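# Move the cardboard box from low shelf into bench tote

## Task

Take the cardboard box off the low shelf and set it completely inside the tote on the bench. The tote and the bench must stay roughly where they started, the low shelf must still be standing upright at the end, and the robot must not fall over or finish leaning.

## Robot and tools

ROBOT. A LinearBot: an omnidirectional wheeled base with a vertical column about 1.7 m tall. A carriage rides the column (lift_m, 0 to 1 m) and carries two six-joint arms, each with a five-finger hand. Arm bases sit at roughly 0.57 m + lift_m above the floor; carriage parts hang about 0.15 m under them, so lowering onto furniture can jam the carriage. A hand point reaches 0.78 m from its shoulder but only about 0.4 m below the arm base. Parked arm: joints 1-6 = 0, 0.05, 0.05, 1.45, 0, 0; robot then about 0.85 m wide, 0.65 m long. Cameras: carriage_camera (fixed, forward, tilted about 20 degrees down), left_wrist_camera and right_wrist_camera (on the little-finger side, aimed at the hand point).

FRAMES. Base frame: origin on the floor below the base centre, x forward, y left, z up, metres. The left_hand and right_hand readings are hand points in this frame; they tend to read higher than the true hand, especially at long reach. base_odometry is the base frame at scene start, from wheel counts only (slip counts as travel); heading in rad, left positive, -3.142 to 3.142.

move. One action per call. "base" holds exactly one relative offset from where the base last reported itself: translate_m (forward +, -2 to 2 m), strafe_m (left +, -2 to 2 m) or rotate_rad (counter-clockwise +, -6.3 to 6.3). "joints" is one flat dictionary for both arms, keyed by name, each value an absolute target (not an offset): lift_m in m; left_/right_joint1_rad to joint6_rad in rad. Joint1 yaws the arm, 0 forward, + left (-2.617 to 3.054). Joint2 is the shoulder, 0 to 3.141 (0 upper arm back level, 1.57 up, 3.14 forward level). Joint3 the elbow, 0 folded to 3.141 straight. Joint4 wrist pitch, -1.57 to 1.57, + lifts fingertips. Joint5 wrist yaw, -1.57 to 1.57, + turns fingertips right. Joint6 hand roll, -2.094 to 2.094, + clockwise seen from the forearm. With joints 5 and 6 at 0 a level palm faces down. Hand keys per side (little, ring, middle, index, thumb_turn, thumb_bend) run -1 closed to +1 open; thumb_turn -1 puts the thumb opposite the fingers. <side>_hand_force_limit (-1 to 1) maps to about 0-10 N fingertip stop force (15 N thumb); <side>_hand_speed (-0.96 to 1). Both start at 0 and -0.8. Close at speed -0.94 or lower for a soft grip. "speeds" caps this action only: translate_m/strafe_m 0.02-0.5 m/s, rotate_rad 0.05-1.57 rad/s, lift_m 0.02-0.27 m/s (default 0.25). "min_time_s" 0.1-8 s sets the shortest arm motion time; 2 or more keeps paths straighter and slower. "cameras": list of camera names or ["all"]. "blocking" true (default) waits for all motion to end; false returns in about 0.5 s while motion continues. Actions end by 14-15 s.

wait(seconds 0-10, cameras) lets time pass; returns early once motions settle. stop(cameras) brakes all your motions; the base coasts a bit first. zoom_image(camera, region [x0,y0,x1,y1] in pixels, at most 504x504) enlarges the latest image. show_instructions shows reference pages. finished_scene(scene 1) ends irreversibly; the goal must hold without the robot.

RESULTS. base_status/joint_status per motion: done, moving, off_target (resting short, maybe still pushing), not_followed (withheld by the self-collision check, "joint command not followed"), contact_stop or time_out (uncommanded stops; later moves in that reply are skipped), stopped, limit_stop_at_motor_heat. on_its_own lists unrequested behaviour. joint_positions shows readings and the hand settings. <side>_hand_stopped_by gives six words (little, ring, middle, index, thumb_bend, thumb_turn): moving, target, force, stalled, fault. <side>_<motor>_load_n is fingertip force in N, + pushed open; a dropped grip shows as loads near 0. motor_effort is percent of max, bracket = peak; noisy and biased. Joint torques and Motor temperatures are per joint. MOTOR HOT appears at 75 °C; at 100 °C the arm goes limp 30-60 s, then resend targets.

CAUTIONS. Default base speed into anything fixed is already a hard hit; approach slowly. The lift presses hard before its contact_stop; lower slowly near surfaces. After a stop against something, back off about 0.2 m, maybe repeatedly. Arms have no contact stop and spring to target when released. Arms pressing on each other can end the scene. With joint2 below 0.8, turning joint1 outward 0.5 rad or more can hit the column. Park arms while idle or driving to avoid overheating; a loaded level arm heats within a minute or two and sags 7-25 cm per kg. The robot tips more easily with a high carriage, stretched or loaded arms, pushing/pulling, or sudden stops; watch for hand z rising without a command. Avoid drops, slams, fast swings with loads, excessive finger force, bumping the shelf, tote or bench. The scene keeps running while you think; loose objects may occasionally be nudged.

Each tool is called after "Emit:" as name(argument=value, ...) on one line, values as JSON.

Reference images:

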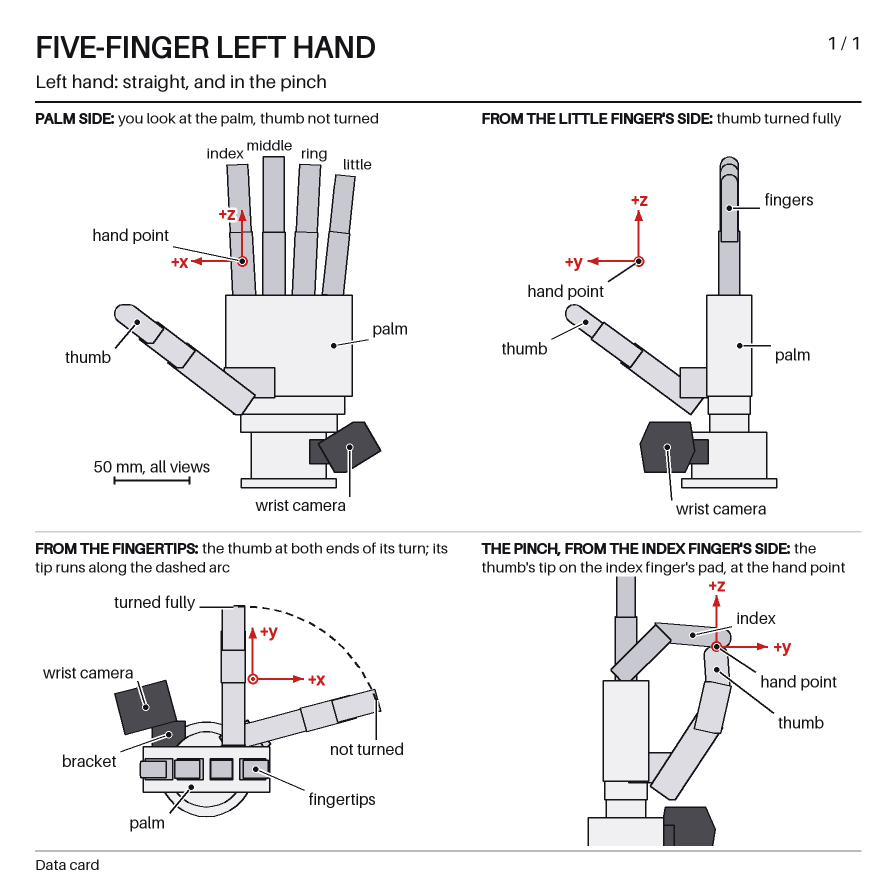

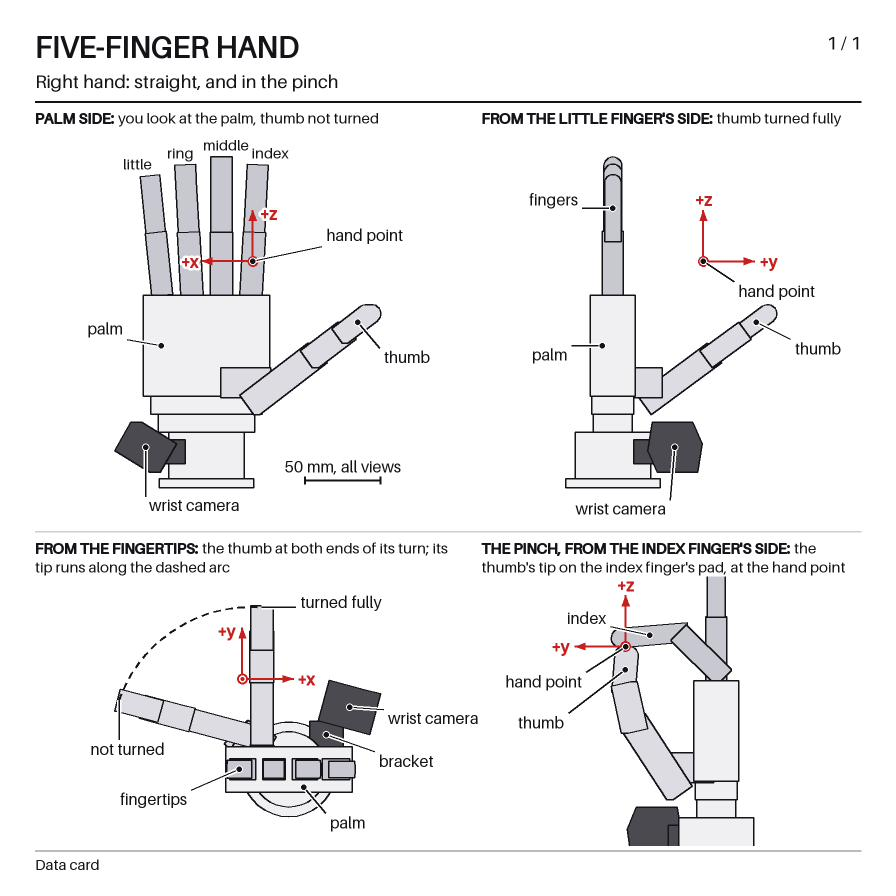

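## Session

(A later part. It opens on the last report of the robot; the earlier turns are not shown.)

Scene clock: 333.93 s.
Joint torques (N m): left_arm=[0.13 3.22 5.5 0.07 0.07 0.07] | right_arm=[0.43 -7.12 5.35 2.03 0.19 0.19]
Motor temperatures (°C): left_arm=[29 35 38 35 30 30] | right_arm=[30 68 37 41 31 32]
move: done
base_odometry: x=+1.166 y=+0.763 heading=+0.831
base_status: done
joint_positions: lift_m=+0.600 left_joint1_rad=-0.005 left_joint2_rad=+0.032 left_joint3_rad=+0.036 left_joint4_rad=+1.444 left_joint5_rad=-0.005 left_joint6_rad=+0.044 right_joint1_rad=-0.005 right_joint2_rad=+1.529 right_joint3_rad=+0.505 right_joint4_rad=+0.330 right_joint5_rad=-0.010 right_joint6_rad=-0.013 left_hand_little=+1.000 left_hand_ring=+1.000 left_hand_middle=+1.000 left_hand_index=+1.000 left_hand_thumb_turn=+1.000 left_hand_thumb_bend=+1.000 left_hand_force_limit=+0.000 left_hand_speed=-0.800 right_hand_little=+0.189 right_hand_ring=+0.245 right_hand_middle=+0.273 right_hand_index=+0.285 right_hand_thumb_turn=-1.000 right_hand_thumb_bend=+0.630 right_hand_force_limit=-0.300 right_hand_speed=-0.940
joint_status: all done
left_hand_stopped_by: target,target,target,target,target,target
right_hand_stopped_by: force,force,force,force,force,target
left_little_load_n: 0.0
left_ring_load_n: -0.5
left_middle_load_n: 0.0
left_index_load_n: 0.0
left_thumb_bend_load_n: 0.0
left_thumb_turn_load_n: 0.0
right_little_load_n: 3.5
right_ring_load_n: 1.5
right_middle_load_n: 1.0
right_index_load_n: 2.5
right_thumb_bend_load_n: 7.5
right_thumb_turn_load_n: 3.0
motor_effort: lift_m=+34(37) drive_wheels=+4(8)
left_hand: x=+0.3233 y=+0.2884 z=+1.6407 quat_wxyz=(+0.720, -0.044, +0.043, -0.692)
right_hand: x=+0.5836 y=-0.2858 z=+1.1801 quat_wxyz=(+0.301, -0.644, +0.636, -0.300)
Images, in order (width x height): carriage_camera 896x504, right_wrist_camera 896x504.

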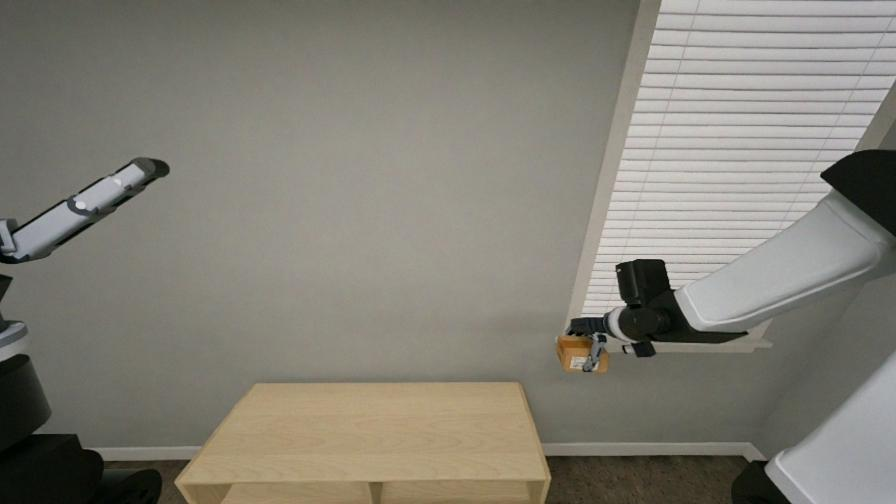

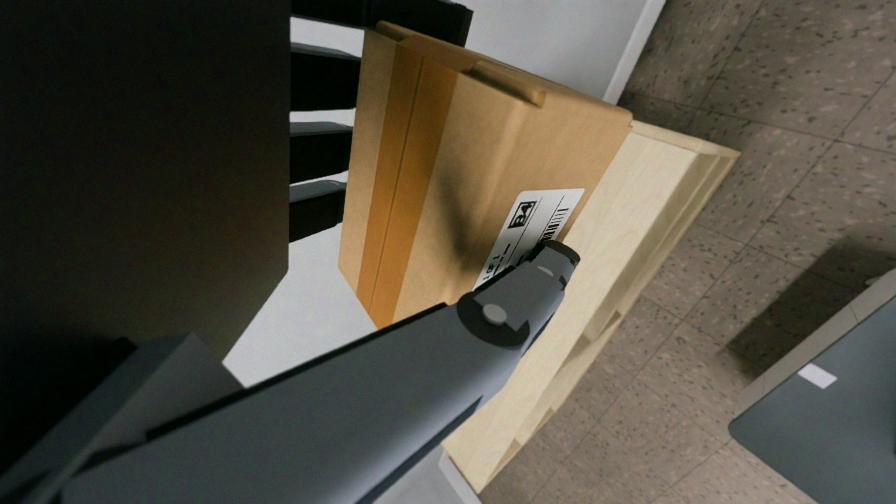

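Emit:
move(base={"translate_m": -1.235}, speeds={"translate_m": 0.35})

Emit:
move(base={"rotate_rad": -1.571}, speeds={"rotate_rad": 0.5}, cameras=["carriage_camera", "right_wrist_camera"])

Emit:
zoom_image(camera="carriage_camera", region=[400, 220, 750, 420])

Scene clock: 342.13 s.
Joint torques (N m): left_arm=[0.14 3.21 5.49 0.06 0.06 0.07] | right_arm=[0.49 -7.04 5.38 2.04 0.16 0.18]
Motor temperatures (°C): left_arm=[29 35 38 35 30 30] | right_arm=[30 64 37 42 31 32]
move: done
base_odometry: x=+0.332 y=-0.148 heading=+0.830
base_status: done
joint_positions: lift_m=+0.600 left_joint1_rad=-0.005 left_joint2_rad=+0.032 left_joint3_rad=+0.036 left_joint4_rad=+1.445 left_joint5_rad=-0.005 left_joint6_rad=+0.044 right_joint1_rad=-0.005 right_joint2_rad=+1.527 right_joint3_rad=+0.505 right_joint4_rad=+0.326 right_joint5_rad=-0.008 right_joint6_rad=-0.012 left_hand_little=+1.000 left_hand_ring=+1.000 left_hand_middle=+1.000 left_hand_index=+1.000 left_hand_thumb_turn=+1.000 left_hand_thumb_bend=+1.000 left_hand_force_limit=+0.000 left_hand_speed=-0.800 right_hand_little=+0.189 right_hand_ring=+0.245 right_hand_middle=+0.273 right_hand_index=+0.285 right_hand_thumb_turn=-1.000 right_hand_thumb_bend=+0.630 right_hand_force_limit=-0.300 right_hand_speed=-0.940
joint_status: not commanded
left_hand_stopped_by: target,target,target,target,target,target
right_hand_stopped_by: force,force,force,force,force,target
left_little_load_n: 0.0
left_ring_load_n: 0.0
left_middle_load_n: 0.0
left_index_load_n: 0.0
left_thumb_bend_load_n: 0.0
left_thumb_turn_load_n: 0.0
right_little_load_n: 3.5
right_ring_load_n: 1.5
right_middle_load_n: 1.0
right_index_load_n: 2.5
right_thumb_bend_load_n: 7.5
right_thumb_turn_load_n: 3.0
motor_effort: lift_m=+33(36) drive_wheels=-7(15)
left_hand: x=+0.3230 y=+0.2884 z=+1.6408 quat_wxyz=(+0.720, -0.044, +0.042, -0.692)
right_hand: x=+0.5829 y=-0.2861 z=+1.1799 quat_wxyz=(+0.299, -0.644, +0.637, -0.299)
pictures: none

Scene clock: 346.23 s.
Joint torques (N m): left_arm=[0.14 3.29 5.53 0.04 0.06 0.07] | right_arm=[0.16 -6.9 5.34 2.07 0.12 0.19]
Motor temperatures (°C): left_arm=[29 35 38 34 29 30] | right_arm=[30 62 37 43 31 32]
move: done
base_odometry: x=+0.332 y=-0.148 heading=-0.741
base_status: done
joint_positions: lift_m=+0.600 left_joint1_rad=-0.005 left_joint2_rad=+0.032 left_joint3_rad=+0.036 left_joint4_rad=+1.445 left_joint5_rad=-0.005 left_joint6_rad=+0.044 right_joint1_rad=-0.001 right_joint2_rad=+1.526 right_joint3_rad=+0.505 right_joint4_rad=+0.324 right_joint5_rad=-0.003 right_joint6_rad=-0.012 left_hand_little=+1.000 left_hand_ring=+1.000 left_hand_middle=+1.000 left_hand_index=+1.000 left_hand_thumb_turn=+1.000 left_hand_thumb_bend=+1.000 left_hand_force_limit=+0.000 left_hand_speed=-0.800 right_hand_little=+0.189 right_hand_ring=+0.245 right_hand_middle=+0.273 right_hand_index=+0.285 right_hand_thumb_turn=-1.000 right_hand_thumb_bend=+0.630 right_hand_force_limit=-0.300 right_hand_speed=-0.940
joint_status: not commanded
left_hand_stopped_by: target,target,target,target,target,target
right_hand_stopped_by: force,force,force,force,force,target
left_little_load_n: 0.0
left_ring_load_n: 0.0
left_middle_load_n: 0.0
left_index_load_n: 0.0
left_thumb_bend_load_n: 0.0
left_thumb_turn_load_n: 0.0
right_little_load_n: 3.5
right_ring_load_n: 2.0
right_middle_load_n: 1.0
right_index_load_n: 2.5
right_thumb_bend_load_n: 7.5
right_thumb_turn_load_n: 3.0
motor_effort: lift_m=+34(37) drive_wheels=+4(8)
left_hand: x=+0.3230 y=+0.2884 z=+1.6408 quat_wxyz=(+0.720, -0.044, +0.042, -0.692)
right_hand: x=+0.5828 y=-0.2857 z=+1.1799 quat_wxyz=(+0.298, -0.644, +0.637, -0.300)
Images, in order (width x height): carriage_camera 896x504, right_wrist_camera 896x504.

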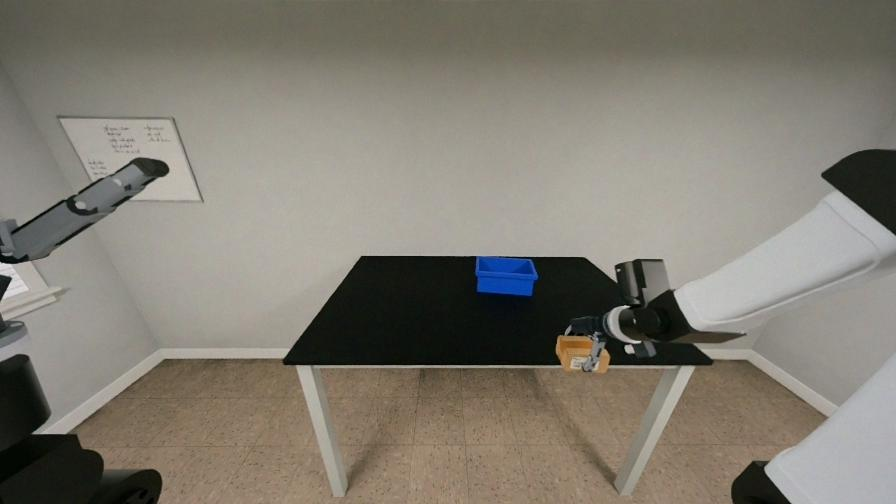

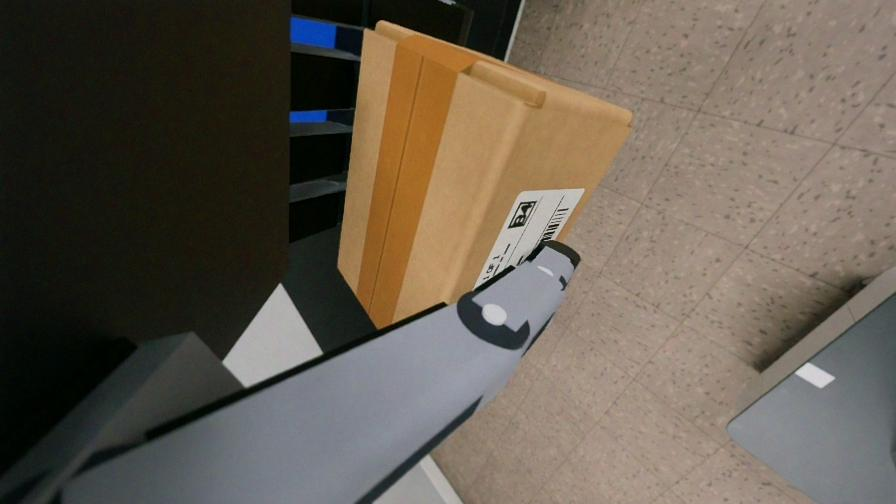

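Scaled by 1.440 from the camera's image (finer frame: 1280x720).

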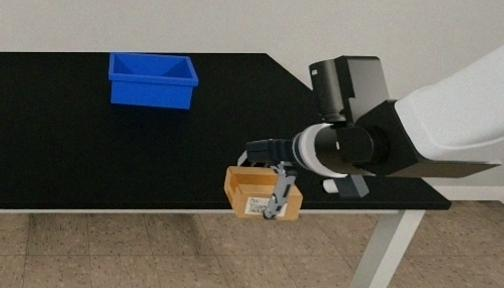

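Emit:
move(base={"translate_m": 0.4}, joints={"lift_m": 0.75}, speeds={"translate_m": 0.2, "lift_m": 0.15})

Emit:
move(base={"strafe_m": 0.08}, speeds={"strafe_m": 0.1}, cameras=["carriage_camera", "right_wrist_camera"])

Emit:
zoom_image(camera="carriage_camera", region=[440, 260, 640, 400])

Scene clock: 385.20 s.
Joint torques (N m): left_arm=[0.14 3.19 5.41 0.06 0.06 0.07] | right_arm=[0.13 -6.27 5.98 2.07 0.13 0.18]
Motor temperatures (°C): left_arm=[29 35 38 34 29 30] | right_arm=[30 51 39 47 31 32]
move: done
base_odometry: x=+0.627 y=-0.419 heading=-0.742
base_status: done
joint_positions: lift_m=+0.750 left_joint1_rad=-0.005 left_joint2_rad=+0.032 left_joint3_rad=+0.036 left_joint4_rad=+1.444 left_joint5_rad=-0.005 left_joint6_rad=+0.044 right_joint1_rad=-0.001 right_joint2_rad=+1.520 right_joint3_rad=+0.498 right_joint4_rad=+0.322 right_joint5_rad=-0.003 right_joint6_rad=-0.012 left_hand_little=+1.000 left_hand_ring=+1.000 left_hand_middle=+1.000 left_hand_index=+1.000 left_hand_thumb_turn=+1.000 left_hand_thumb_bend=+1.000 left_hand_force_limit=+0.000 left_hand_speed=-0.800 right_hand_little=+0.189 right_hand_ring=+0.245 right_hand_middle=+0.273 right_hand_index=+0.285 right_hand_thumb_turn=-1.000 right_hand_thumb_bend=+0.630 right_hand_force_limit=-0.300 right_hand_speed=-0.940
joint_status: all done
left_hand_stopped_by: target,target,target,target,target,target
right_hand_stopped_by: force,force,force,force,force,target
left_little_load_n: 0.0
left_ring_load_n: 0.0
left_middle_load_n: 0.0
left_index_load_n: 0.0
left_thumb_bend_load_n: 0.0
left_thumb_turn_load_n: 0.0
right_little_load_n: 4.0
right_ring_load_n: 1.5
right_middle_load_n: 1.0
right_index_load_n: 2.5
right_thumb_bend_load_n: 7.5
right_thumb_turn_load_n: 3.0
motor_effort: lift_m=+32(44) drive_wheels=+5(11)
left_hand: x=+0.3232 y=+0.2884 z=+1.7908 quat_wxyz=(+0.720, -0.044, +0.042, -0.692)
right_hand: x=+0.5805 y=-0.2857 z=+1.3294 quat_wxyz=(+0.297, -0.645, +0.637, -0.299)
pictures: none

Scene clock: 386.80 s.
Joint torques (N m): left_arm=[0.09 3.17 5.45 0.09 0.08 0.07] | right_arm=[0.16 -6.26 6.08 2.1 0.1 0.17]
move: done
base_odometry: x=+0.681 y=-0.360 heading=-0.742
base_status: done
joint_positions: lift_m=+0.750 left_joint1_rad=-0.004 left_joint2_rad=+0.032 left_joint3_rad=+0.036 left_joint4_rad=+1.443 left_joint5_rad=-0.005 left_joint6_rad=+0.044 right_joint1_rad=-0.001 right_joint2_rad=+1.519 right_joint3_rad=+0.498 right_joint4_rad=+0.322 right_joint5_rad=-0.001 right_joint6_rad=-0.011 left_hand_little=+1.000 left_hand_ring=+1.000 left_hand_middle=+1.000 left_hand_index=+1.000 left_hand_thumb_turn=+1.000 left_hand_thumb_bend=+1.000 left_hand_force_limit=+0.000 left_hand_speed=-0.800 right_hand_little=+0.189 right_hand_ring=+0.245 right_hand_middle=+0.273 right_hand_index=+0.285 right_hand_thumb_turn=-1.000 right_hand_thumb_bend=+0.630 right_hand_force_limit=-0.300 right_hand_speed=-0.940
joint_status: not commanded
left_hand_stopped_by: target,target,target,target,target,target
right_hand_stopped_by: force,force,force,force,force,target
left_little_load_n: 0.0
left_ring_load_n: 0.0
left_middle_load_n: 0.0
left_index_load_n: 0.5
left_thumb_bend_load_n: 0.0
left_thumb_turn_load_n: 0.5
right_little_load_n: 4.0
right_ring_load_n: 1.5
right_middle_load_n: 1.0
right_index_load_n: 2.5
right_thumb_bend_load_n: 7.5
right_thumb_turn_load_n: 3.0
motor_effort: lift_m=+30(36) drive_wheels=+1(9)
left_hand: x=+0.3236 y=+0.2884 z=+1.7906 quat_wxyz=(+0.720, -0.044, +0.043, -0.691)
right_hand: x=+0.5804 y=-0.2860 z=+1.3294 quat_wxyz=(+0.297, -0.644, +0.638, -0.300)
Images, in order (width x height): carriage_camera 896x504, right_wrist_camera 896x504.

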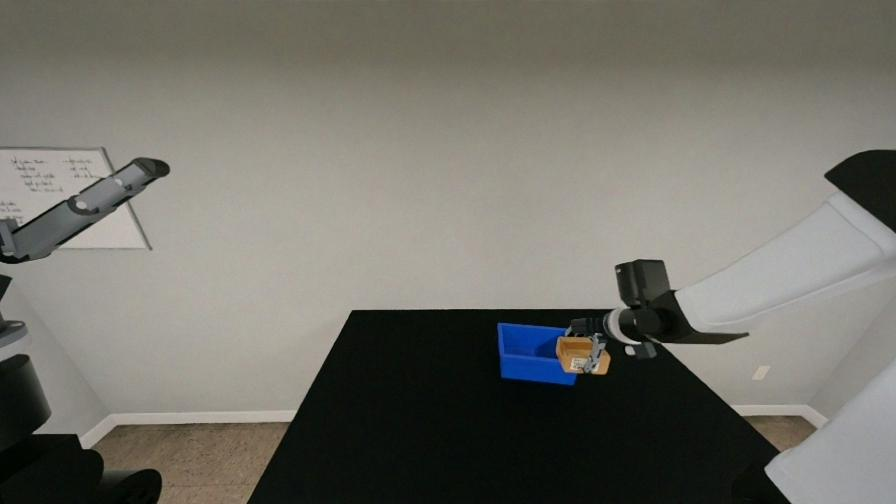

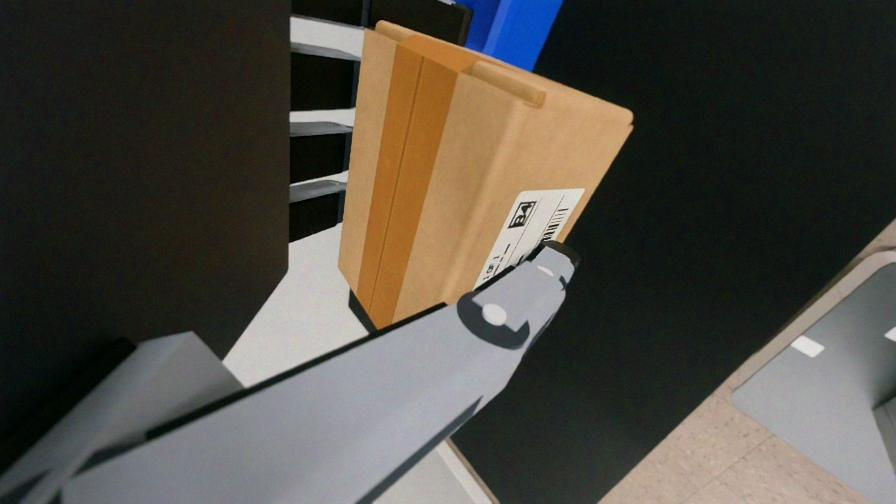

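Scaled by 2.520 from the camera's image (finer frame: 1280x720).

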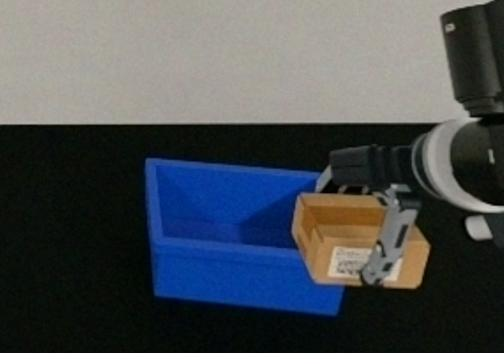

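Emit:
move(joints={"right_joint1_rad": -0.12, "right_joint2_rad": 2.83, "right_joint3_rad": 1.8, "right_joint4_rad": 0.228, "right_joint5_rad": 0, "right_joint6_rad": 0, "lift_m": 0.8}, min_time_s=3)

Emit:
move(base={"translate_m": 0.16}, speeds={"translate_m": 0.1}, cameras=["carriage_camera", "right_wrist_camera"])

Emit:
zoom_image(camera="carriage_camera", region=[440, 330, 640, 470])

Scene clock: 400.17 s.
Joint torques (N m): left_arm=[0.12 3.22 5.52 0.09 0.07 0.07] | right_arm=[-0.4 -11.93 8.1 1.81 0.11 0.18]
move: done
base_odometry: x=+0.681 y=-0.360 heading=-0.742
base_status: not commanded
joint_positions: lift_m=+0.800 left_joint1_rad=-0.004 left_joint2_rad=+0.032 left_joint3_rad=+0.036 left_joint4_rad=+1.443 left_joint5_rad=-0.005 left_joint6_rad=+0.044 right_joint1_rad=-0.116 right_joint2_rad=+2.822 right_joint3_rad=+1.771 right_joint4_rad=+0.220 right_joint5_rad=-0.001 right_joint6_rad=-0.011 left_hand_little=+1.000 left_hand_ring=+1.000 left_hand_middle=+1.000 left_hand_index=+1.000 left_hand_thumb_turn=+1.000 left_hand_thumb_bend=+1.000 left_hand_force_limit=+0.000 left_hand_speed=-0.800 right_hand_little=+0.189 right_hand_ring=+0.245 right_hand_middle=+0.273 right_hand_index=+0.285 right_hand_thumb_turn=-1.000 right_hand_thumb_bend=+0.630 right_hand_force_limit=-0.300 right_hand_speed=-0.940
joint_status: all done
left_hand_stopped_by: target,target,target,target,target,target
right_hand_stopped_by: force,force,force,force,force,target
left_little_load_n: 0.0
left_ring_load_n: 0.0
left_middle_load_n: 0.0
left_index_load_n: 0.0
left_thumb_bend_load_n: 0.0
left_thumb_turn_load_n: 0.0
right_little_load_n: 3.5
right_ring_load_n: 1.5
right_middle_load_n: 1.0
right_index_load_n: 2.5
right_thumb_bend_load_n: 7.5
right_thumb_turn_load_n: 3.0
motor_effort: lift_m=+32(39) drive_wheels=+1(2)
left_hand: x=+0.3236 y=+0.2884 z=+1.8406 quat_wxyz=(+0.720, -0.044, +0.043, -0.691)
right_hand: x=+0.8087 y=-0.3528 z=+1.1734 quat_wxyz=(+0.239, -0.624, +0.693, -0.271)
pictures: none

Scene clock: 402.57 s.
Joint torques (N m): left_arm=[0.1 3.22 5.55 0.08 0.06 0.07] | right_arm=[-0.31 -11.93 8.08 1.83 0.11 0.17]
move: done
base_odometry: x=+0.800 y=-0.468 heading=-0.741
base_status: done
joint_positions: lift_m=+0.800 left_joint1_rad=-0.004 left_joint2_rad=+0.032 left_joint3_rad=+0.036 left_joint4_rad=+1.441 left_joint5_rad=-0.005 left_joint6_rad=+0.044 right_joint1_rad=-0.116 right_joint2_rad=+2.822 right_joint3_rad=+1.771 right_joint4_rad=+0.216 right_joint5_rad=-0.001 right_joint6_rad=-0.011 left_hand_little=+1.000 left_hand_ring=+1.000 left_hand_middle=+1.000 left_hand_index=+1.000 left_hand_thumb_turn=+1.000 left_hand_thumb_bend=+1.000 left_hand_force_limit=+0.000 left_hand_speed=-0.800 right_hand_little=+0.189 right_hand_ring=+0.245 right_hand_middle=+0.273 right_hand_index=+0.285 right_hand_thumb_turn=-1.000 right_hand_thumb_bend=+0.630 right_hand_force_limit=-0.300 right_hand_speed=-0.940
joint_status: not commanded
left_hand_stopped_by: target,target,target,target,target,target
right_hand_stopped_by: force,force,force,force,force,target
left_little_load_n: 0.0
left_ring_load_n: 0.0
left_middle_load_n: 0.0
left_index_load_n: 0.0
left_thumb_bend_load_n: 0.0
left_thumb_turn_load_n: 0.0
right_little_load_n: 3.5
right_ring_load_n: 1.5
right_middle_load_n: 1.0
right_index_load_n: 2.5
right_thumb_bend_load_n: 7.5
right_thumb_turn_load_n: 3.0
motor_effort: lift_m=+33(37) drive_wheels=+3(8)
left_hand: x=+0.3239 y=+0.2884 z=+1.8405 quat_wxyz=(+0.720, -0.045, +0.043, -0.691)
right_hand: x=+0.8079 y=-0.3531 z=+1.1730 quat_wxyz=(+0.238, -0.624, +0.694, -0.270)
Images, in order (width x height): carriage_camera 896x504, right_wrist_camera 896x504.

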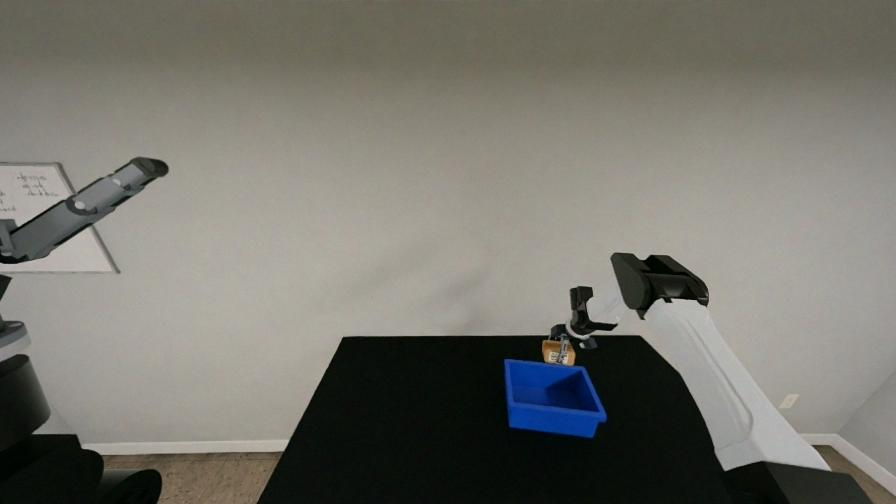

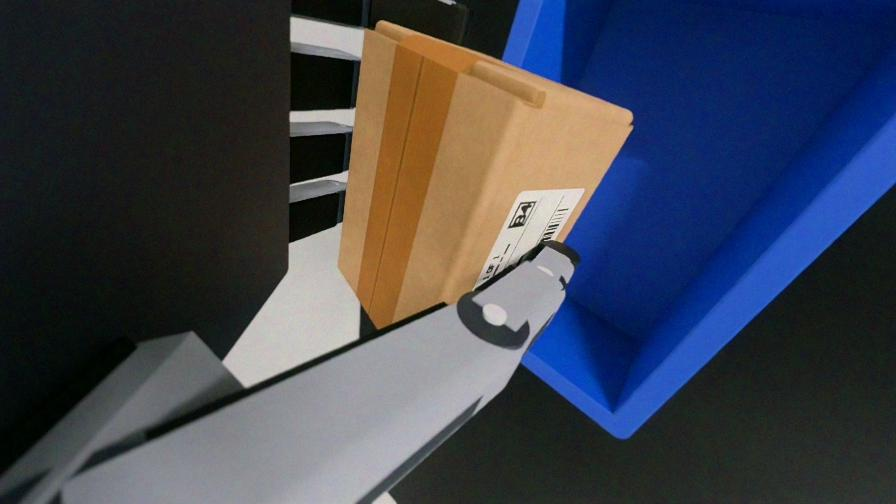

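Scaled by 2.520 from the camera's image (finer frame: 1280x720).

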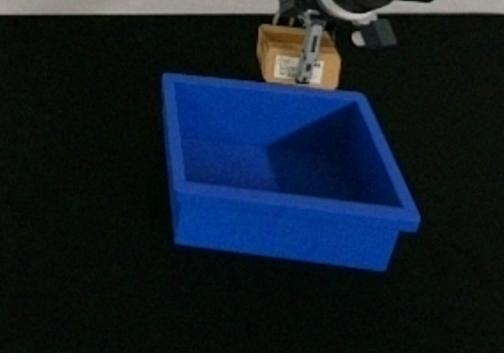

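Emit:
move(joints={"lift_m": 0.66}, speeds={"lift_m": 0.08}, cameras=["carriage_camera", "right_wrist_camera"])

Emit:
zoom_image(camera="carriage_camera", region=[440, 290, 640, 430])

Scene clock: 424.40 s.
Joint torques (N m): left_arm=[0.1 3.11 5.45 0.1 0.05 0.07] | right_arm=[-0.34 -12.38 7.47 1.88 0.1 0.17]
Motor temperatures (°C): left_arm=[29 35 38 34 29 30] | right_arm=[30 58 43 46 31 32]
move: done
base_odometry: x=+0.800 y=-0.468 heading=-0.741
base_status: not commanded
joint_positions: lift_m=+0.660 left_joint1_rad=-0.004 left_joint2_rad=+0.032 left_joint3_rad=+0.036 left_joint4_rad=+1.441 left_joint5_rad=-0.005 left_joint6_rad=+0.044 right_joint1_rad=-0.116 right_joint2_rad=+2.828 right_joint3_rad=+1.777 right_joint4_rad=+0.213 right_joint5_rad=-0.001 right_joint6_rad=-0.011 left_hand_little=+1.000 left_hand_ring=+1.000 left_hand_middle=+1.000 left_hand_index=+1.000 left_hand_thumb_turn=+1.000 left_hand_thumb_bend=+1.000 left_hand_force_limit=+0.000 left_hand_speed=-0.800 right_hand_little=+0.189 right_hand_ring=+0.245 right_hand_middle=+0.273 right_hand_index=+0.285 right_hand_thumb_turn=-1.000 right_hand_thumb_bend=+0.630 right_hand_force_limit=-0.300 right_hand_speed=-0.940
joint_status: all done
left_hand_stopped_by: target,target,target,target,target,target
right_hand_stopped_by: force,force,force,force,force,target
left_little_load_n: 0.0
left_ring_load_n: 0.0
left_middle_load_n: 0.0
left_index_load_n: 0.0
left_thumb_bend_load_n: 0.0
left_thumb_turn_load_n: 0.0
right_little_load_n: 3.5
right_ring_load_n: 1.5
right_middle_load_n: 1.0
right_index_load_n: 2.5
right_thumb_bend_load_n: 7.5
right_thumb_turn_load_n: 3.0
motor_effort: lift_m=+26(33) drive_wheels=+3(5)
left_hand: x=+0.3241 y=+0.2884 z=+1.7010 quat_wxyz=(+0.720, -0.045, +0.044, -0.691)
right_hand: x=+0.8076 y=-0.3531 z=+1.0316 quat_wxyz=(+0.237, -0.625, +0.694, -0.268)
Images, in order (width x height): carriage_camera 896x504, right_wrist_camera 896x504.

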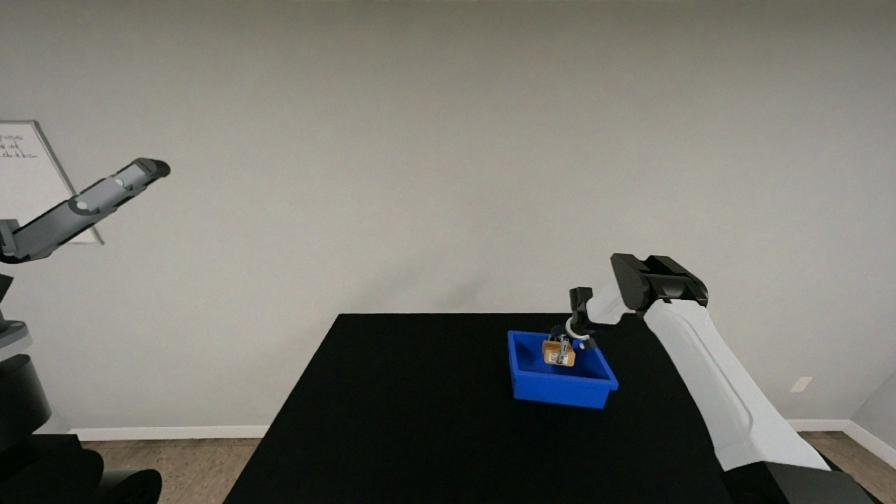

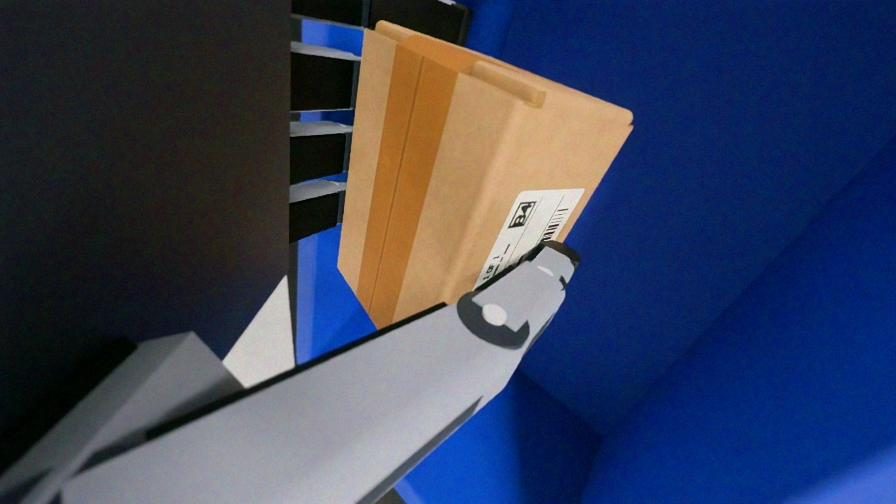

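Scaled by 2.520 from the camera's image (finer frame: 1280x720).

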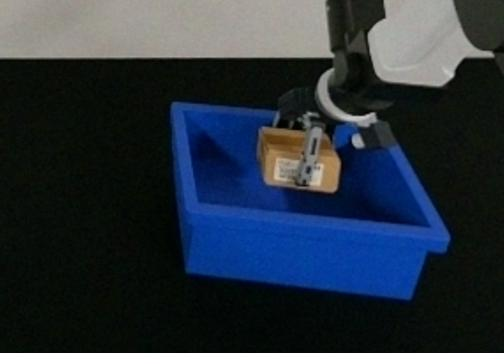

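Emit:
move(joints={"lift_m": 0.595}, speeds={"lift_m": 0.04}, cameras=["carriage_camera", "right_wrist_camera"])

Emit:
zoom_image(camera="carriage_camera", region=[480, 270, 640, 382])

Scene clock: 437.37 s.
Joint torques (N m): left_arm=[0.12 3.23 5.55 0.1 0.07 0.07] | right_arm=[-0.32 -12.45 7.47 1.84 0.12 0.18]
Motor temperatures (°C): left_arm=[29 35 38 34 29 30] | right_arm=[30 62 43 46 31 32]
move: done
base_odometry: x=+0.800 y=-0.468 heading=-0.741
base_status: not commanded
joint_positions: lift_m=+0.595 left_joint1_rad=-0.004 left_joint2_rad=+0.032 left_joint3_rad=+0.036 left_joint4_rad=+1.441 left_joint5_rad=-0.005 left_joint6_rad=+0.044 right_joint1_rad=-0.116 right_joint2_rad=+2.829 right_joint3_rad=+1.778 right_joint4_rad=+0.211 right_joint5_rad=-0.001 right_joint6_rad=-0.011 left_hand_little=+1.000 left_hand_ring=+1.000 left_hand_middle=+1.000 left_hand_index=+1.000 left_hand_thumb_turn=+1.000 left_hand_thumb_bend=+1.000 left_hand_force_limit=+0.000 left_hand_speed=-0.800 right_hand_little=+0.189 right_hand_ring=+0.245 right_hand_middle=+0.273 right_hand_index=+0.285 right_hand_thumb_turn=-1.000 right_hand_thumb_bend=+0.630 right_hand_force_limit=-0.300 right_hand_speed=-0.940
joint_status: all done
left_hand_stopped_by: target,target,target,target,target,target
right_hand_stopped_by: force,force,force,force,force,target
left_little_load_n: 0.0
left_ring_load_n: 0.0
left_middle_load_n: 0.0
left_index_load_n: 0.0
left_thumb_bend_load_n: 0.0
left_thumb_turn_load_n: 0.0
right_little_load_n: 4.0
right_ring_load_n: 1.5
right_middle_load_n: 1.0
right_index_load_n: 2.5
right_thumb_bend_load_n: 7.5
right_thumb_turn_load_n: 3.5
motor_effort: lift_m=+29(29) drive_wheels=+2(5)
left_hand: x=+0.3241 y=+0.2884 z=+1.6361 quat_wxyz=(+0.720, -0.045, +0.044, -0.691)
right_hand: x=+0.8073 y=-0.3530 z=+0.9662 quat_wxyz=(+0.236, -0.625, +0.694, -0.268)
Images, in order (width x height): carriage_camera 896x504, right_wrist_camera 896x504.

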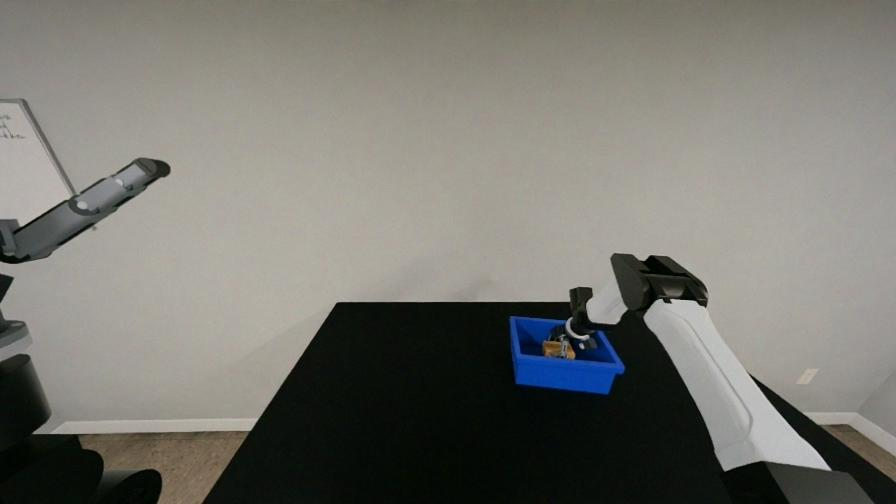

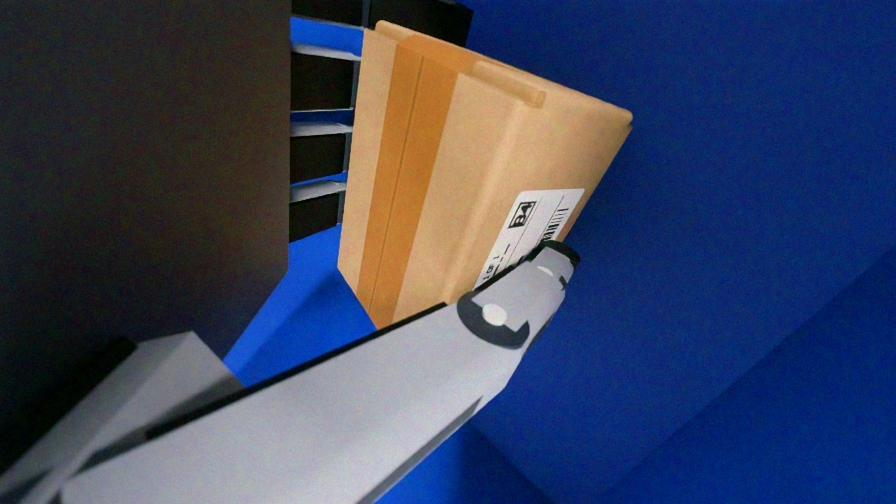

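Scaled by 3.150 from the camera's image (finer frame: 1280x720).

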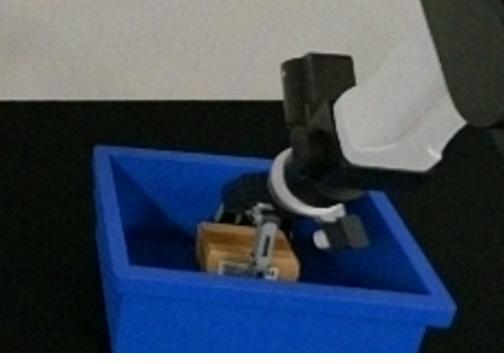

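Emit:
move(joints={"lift_m": 0.58}, speeds={"lift_m": 0.02}, cameras=["carriage_camera", "right_wrist_camera"])

Emit:
zoom_image(camera="carriage_camera", region=[480, 270, 640, 382])

Scene clock: 441.23 s.
Joint torques (N m): left_arm=[0.12 3.17 5.55 0.13 0.06 0.07] | right_arm=[-0.35 -12.55 7.39 1.8 0.11 0.16]
Motor temperatures (°C): left_arm=[29 35 38 34 29 30] | right_arm=[30 64 43 46 31 32]
move: done
base_odometry: x=+0.800 y=-0.468 heading=-0.741
base_status: not commanded
joint_positions: lift_m=+0.580 left_joint1_rad=-0.004 left_joint2_rad=+0.032 left_joint3_rad=+0.036 left_joint4_rad=+1.441 left_joint5_rad=-0.005 left_joint6_rad=+0.044 right_joint1_rad=-0.116 right_joint2_rad=+2.829 right_joint3_rad=+1.780 right_joint4_rad=+0.219 right_joint5_rad=-0.001 right_joint6_rad=-0.010 left_hand_little=+1.000 left_hand_ring=+1.000 left_hand_middle=+1.000 left_hand_index=+1.000 left_hand_thumb_turn=+1.000 left_hand_thumb_bend=+1.000 left_hand_force_limit=+0.000 left_hand_speed=-0.800 right_hand_little=+0.189 right_hand_ring=+0.245 right_hand_middle=+0.273 right_hand_index=+0.285 right_hand_thumb_turn=-1.000 right_hand_thumb_bend=+0.631 right_hand_force_limit=-0.300 right_hand_speed=-0.940
joint_status: all done
left_hand_stopped_by: target,target,target,target,target,target
right_hand_stopped_by: force,force,force,force,force,target
left_little_load_n: 0.0
left_ring_load_n: 0.0
left_middle_load_n: 0.0
left_index_load_n: 0.0
left_thumb_bend_load_n: 0.0
left_thumb_turn_load_n: 0.0
right_little_load_n: 3.5
right_ring_load_n: 1.5
right_middle_load_n: 0.5
right_index_load_n: 2.0
right_thumb_bend_load_n: 8.0
right_thumb_turn_load_n: 3.0
motor_effort: lift_m=+24(29) drive_wheels=+2(4)
left_hand: x=+0.3241 y=+0.2884 z=+1.6212 quat_wxyz=(+0.720, -0.045, +0.044, -0.691)
right_hand: x=+0.8098 y=-0.3533 z=+0.9529 quat_wxyz=(+0.239, -0.624, +0.693, -0.271)
Images, in order (width x height): carriage_camera 896x504, right_wrist_camera 896x504.

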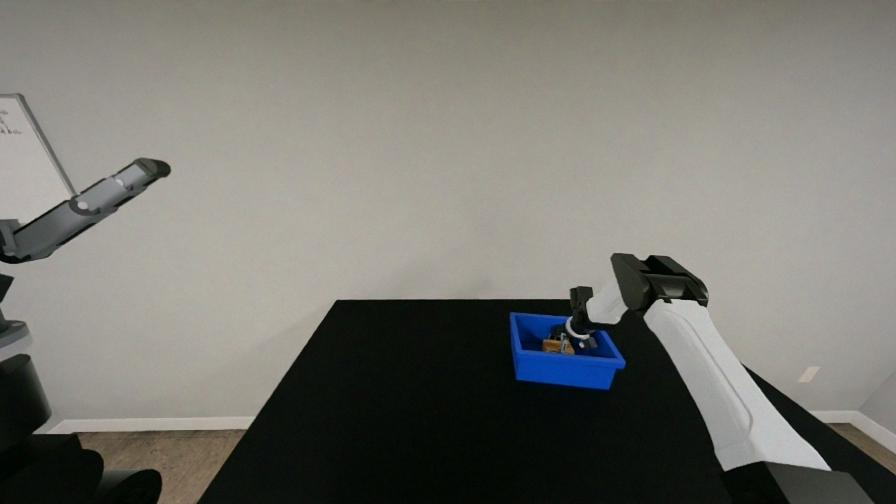

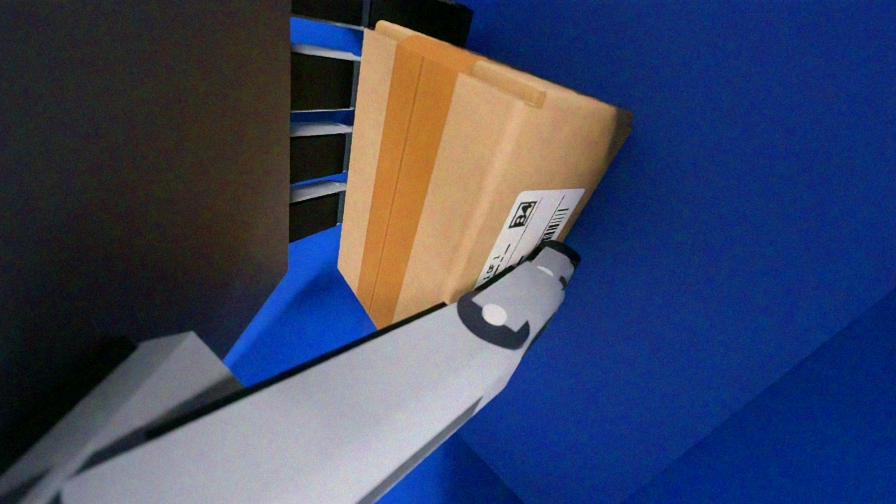

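Scaled by 3.150 from the camera's image (finer frame: 1280x720).

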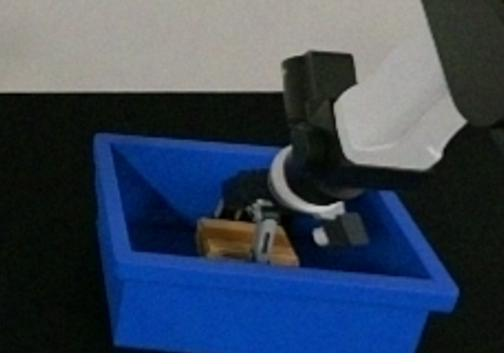

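Emit:
move(joints={"lift_m": 0.572}, speeds={"lift_m": 0.02}, cameras=["right_wrist_camera"])

Scene clock: 444.50 s.
Joint torques (N m): left_arm=[0.12 3.21 5.46 0.12 0.07 0.07] | right_arm=[-0.28 -12.59 6.67 1.57 0.11 0.16]
Motor temperatures (°C): left_arm=[29 35 38 34 29 30] | right_arm=[30 66 43 46 31 32]
move: done
base_odometry: x=+0.800 y=-0.468 heading=-0.741
base_status: not commanded
joint_positions: lift_m=+0.572 left_joint1_rad=-0.004 left_joint2_rad=+0.032 left_joint3_rad=+0.036 left_joint4_rad=+1.441 left_joint5_rad=-0.005 left_joint6_rad=+0.044 right_joint1_rad=-0.116 right_joint2_rad=+2.829 right_joint3_rad=+1.788 right_joint4_rad=+0.244 right_joint5_rad=-0.001 right_joint6_rad=-0.009 left_hand_little=+1.000 left_hand_ring=+1.000 left_hand_middle=+1.000 left_hand_index=+1.000 left_hand_thumb_turn=+1.000 left_hand_thumb_bend=+1.000 left_hand_force_limit=+0.000 left_hand_speed=-0.800 right_hand_little=+0.189 right_hand_ring=+0.245 right_hand_middle=+0.273 right_hand_index=+0.285 right_hand_thumb_turn=-1.000 right_hand_thumb_bend=+0.631 right_hand_force_limit=-0.300 right_hand_speed=-0.940
joint_status: all done
left_hand_stopped_by: target,target,target,target,target,target
right_hand_stopped_by: force,force,force,force,force,target
left_little_load_n: 0.0
left_ring_load_n: 0.0
left_middle_load_n: 0.0
left_index_load_n: 0.0
left_thumb_bend_load_n: 0.0
left_thumb_turn_load_n: 0.0
right_little_load_n: 3.5
right_ring_load_n: 1.0
right_middle_load_n: 0.5
right_index_load_n: 2.5
right_thumb_bend_load_n: 8.0
right_thumb_turn_load_n: 3.0
motor_effort: lift_m=+24(27) drive_wheels=+3(4)
left_hand: x=+0.3241 y=+0.2884 z=+1.6133 quat_wxyz=(+0.720, -0.045, +0.044, -0.691)
right_hand: x=+0.8191 y=-0.3543 z=+0.9510 quat_wxyz=(+0.250, -0.619, +0.689, -0.283)
Images, in order (width x height): right_wrist_camera 896x504.

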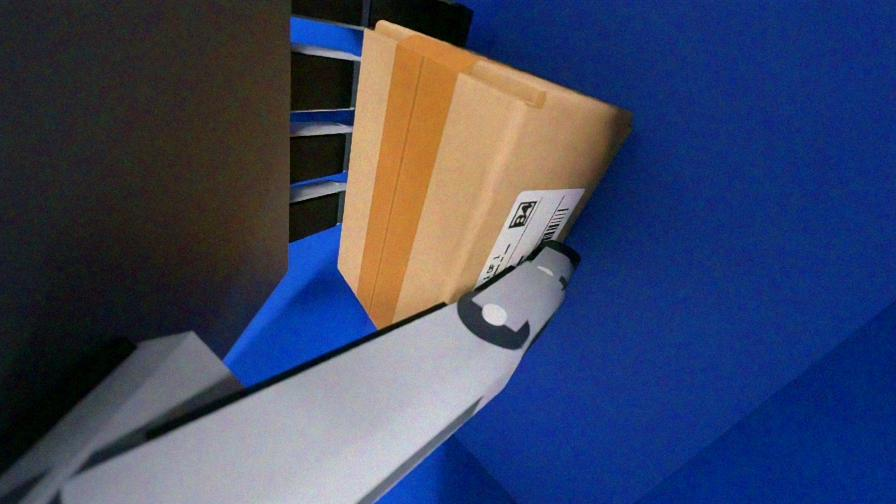

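Emit:
move(joints={"lift_m": 0.577}, speeds={"lift_m": 0.03})

Emit:
move(joints={"right_hand_thumb_bend": 0.8, "right_hand_speed": -0.9}, cameras=["right_wrist_camera"])

Scene clock: 448.07 s.
Joint torques (N m): left_arm=[0.1 3.21 5.52 0.09 0.07 0.07] | right_arm=[-0.27 -12.49 6.67 1.72 0.13 0.17]
Motor temperatures (°C): left_arm=[29 35 38 34 29 30] | right_arm=[30 68 43 45 31 32]
move: done
base_odometry: x=+0.800 y=-0.468 heading=-0.741
base_status: not commanded
joint_positions: lift_m=+0.577 left_joint1_rad=-0.004 left_joint2_rad=+0.032 left_joint3_rad=+0.036 left_joint4_rad=+1.440 left_joint5_rad=-0.005 left_joint6_rad=+0.044 right_joint1_rad=-0.116 right_joint2_rad=+2.829 right_joint3_rad=+1.788 right_joint4_rad=+0.229 right_joint5_rad=-0.001 right_joint6_rad=-0.009 left_hand_little=+1.000 left_hand_ring=+1.000 left_hand_middle=+1.000 left_hand_index=+1.000 left_hand_thumb_turn=+1.000 left_hand_thumb_bend=+1.000 left_hand_force_limit=+0.000 left_hand_speed=-0.800 right_hand_little=+0.189 right_hand_ring=+0.245 right_hand_middle=+0.273 right_hand_index=+0.285 right_hand_thumb_turn=-1.000 right_hand_thumb_bend=+0.631 right_hand_force_limit=-0.300 right_hand_speed=-0.940
joint_status: all done
left_hand_stopped_by: target,target,target,target,target,target
right_hand_stopped_by: force,force,force,force,force,target
left_little_load_n: 0.0
left_ring_load_n: 0.0
left_middle_load_n: 0.0
left_index_load_n: 0.0
left_thumb_bend_load_n: 0.0
left_thumb_turn_load_n: 0.0
right_little_load_n: 3.5
right_ring_load_n: 1.5
right_middle_load_n: 1.0
right_index_load_n: 2.5
right_thumb_bend_load_n: 7.5
right_thumb_turn_load_n: 3.0
motor_effort: lift_m=+32(42) drive_wheels=+3(3)
left_hand: x=+0.3242 y=+0.2884 z=+1.6173 quat_wxyz=(+0.720, -0.045, +0.044, -0.691)
right_hand: x=+0.8156 y=-0.3539 z=+0.9530 quat_wxyz=(+0.245, -0.621, +0.691, -0.277)
pictures: none

Scene clock: 449.73 s.
Joint torques (N m): left_arm=[0.12 3.21 5.5 0.1 0.07 0.07] | right_arm=[-0.36 -12.52 6.68 1.72 0.13 0.18]
Motor temperatures (°C): left_arm=[29 35 38 34 29 30] | right_arm=[30 69 43 45 31 32]
move: done
base_odometry: x=+0.800 y=-0.468 heading=-0.741
base_status: not commanded
joint_positions: lift_m=+0.577 left_joint1_rad=-0.004 left_joint2_rad=+0.032 left_joint3_rad=+0.036 left_joint4_rad=+1.440 left_joint5_rad=-0.005 left_joint6_rad=+0.044 right_joint1_rad=-0.116 right_joint2_rad=+2.829 right_joint3_rad=+1.788 right_joint4_rad=+0.228 right_joint5_rad=-0.001 right_joint6_rad=-0.009 left_hand_little=+1.000 left_hand_ring=+1.000 left_hand_middle=+1.000 left_hand_index=+1.000 left_hand_thumb_turn=+1.000 left_hand_thumb_bend=+1.000 left_hand_force_limit=+0.000 left_hand_speed=-0.800 right_hand_little=+0.188 right_hand_ring=+0.245 right_hand_middle=+0.273 right_hand_index=+0.284 right_hand_thumb_turn=-1.000 right_hand_thumb_bend=+0.800 right_hand_force_limit=-0.300 right_hand_speed=-0.900
joint_status: all done
left_hand_stopped_by: target,target,target,target,target,target
right_hand_stopped_by: force,force,force,force,target,target
left_little_load_n: 0.0
left_ring_load_n: 0.0
left_middle_load_n: 0.0
left_index_load_n: 0.0
left_thumb_bend_load_n: 0.0
left_thumb_turn_load_n: 0.0
right_little_load_n: 0.0
right_ring_load_n: 0.0
right_middle_load_n: 0.0
right_index_load_n: 0.0
right_thumb_bend_load_n: 0.0
right_thumb_turn_load_n: 0.0
motor_effort: lift_m=+35(37) drive_wheels=+3(3)
left_hand: x=+0.3242 y=+0.2884 z=+1.6173 quat_wxyz=(+0.720, -0.045, +0.044, -0.691)
right_hand: x=+0.8155 y=-0.3539 z=+0.9530 quat_wxyz=(+0.245, -0.621, +0.691, -0.277)
Images, in order (width x height): right_wrist_camera 896x504.

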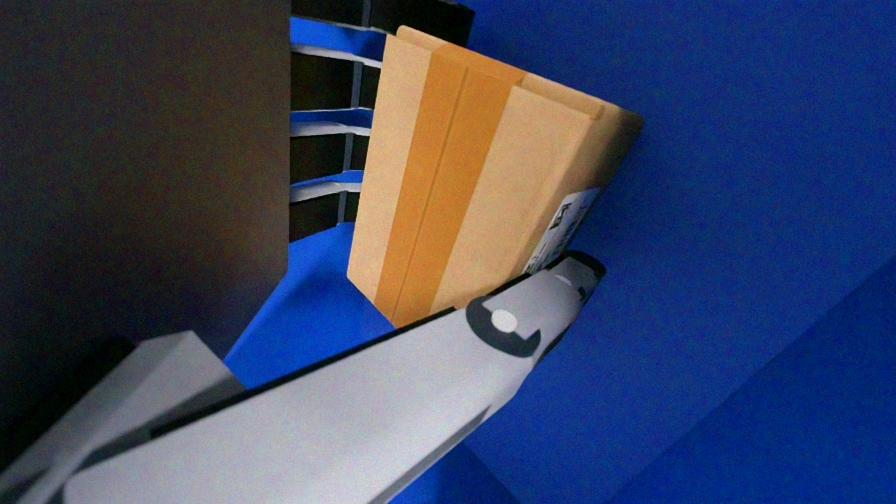

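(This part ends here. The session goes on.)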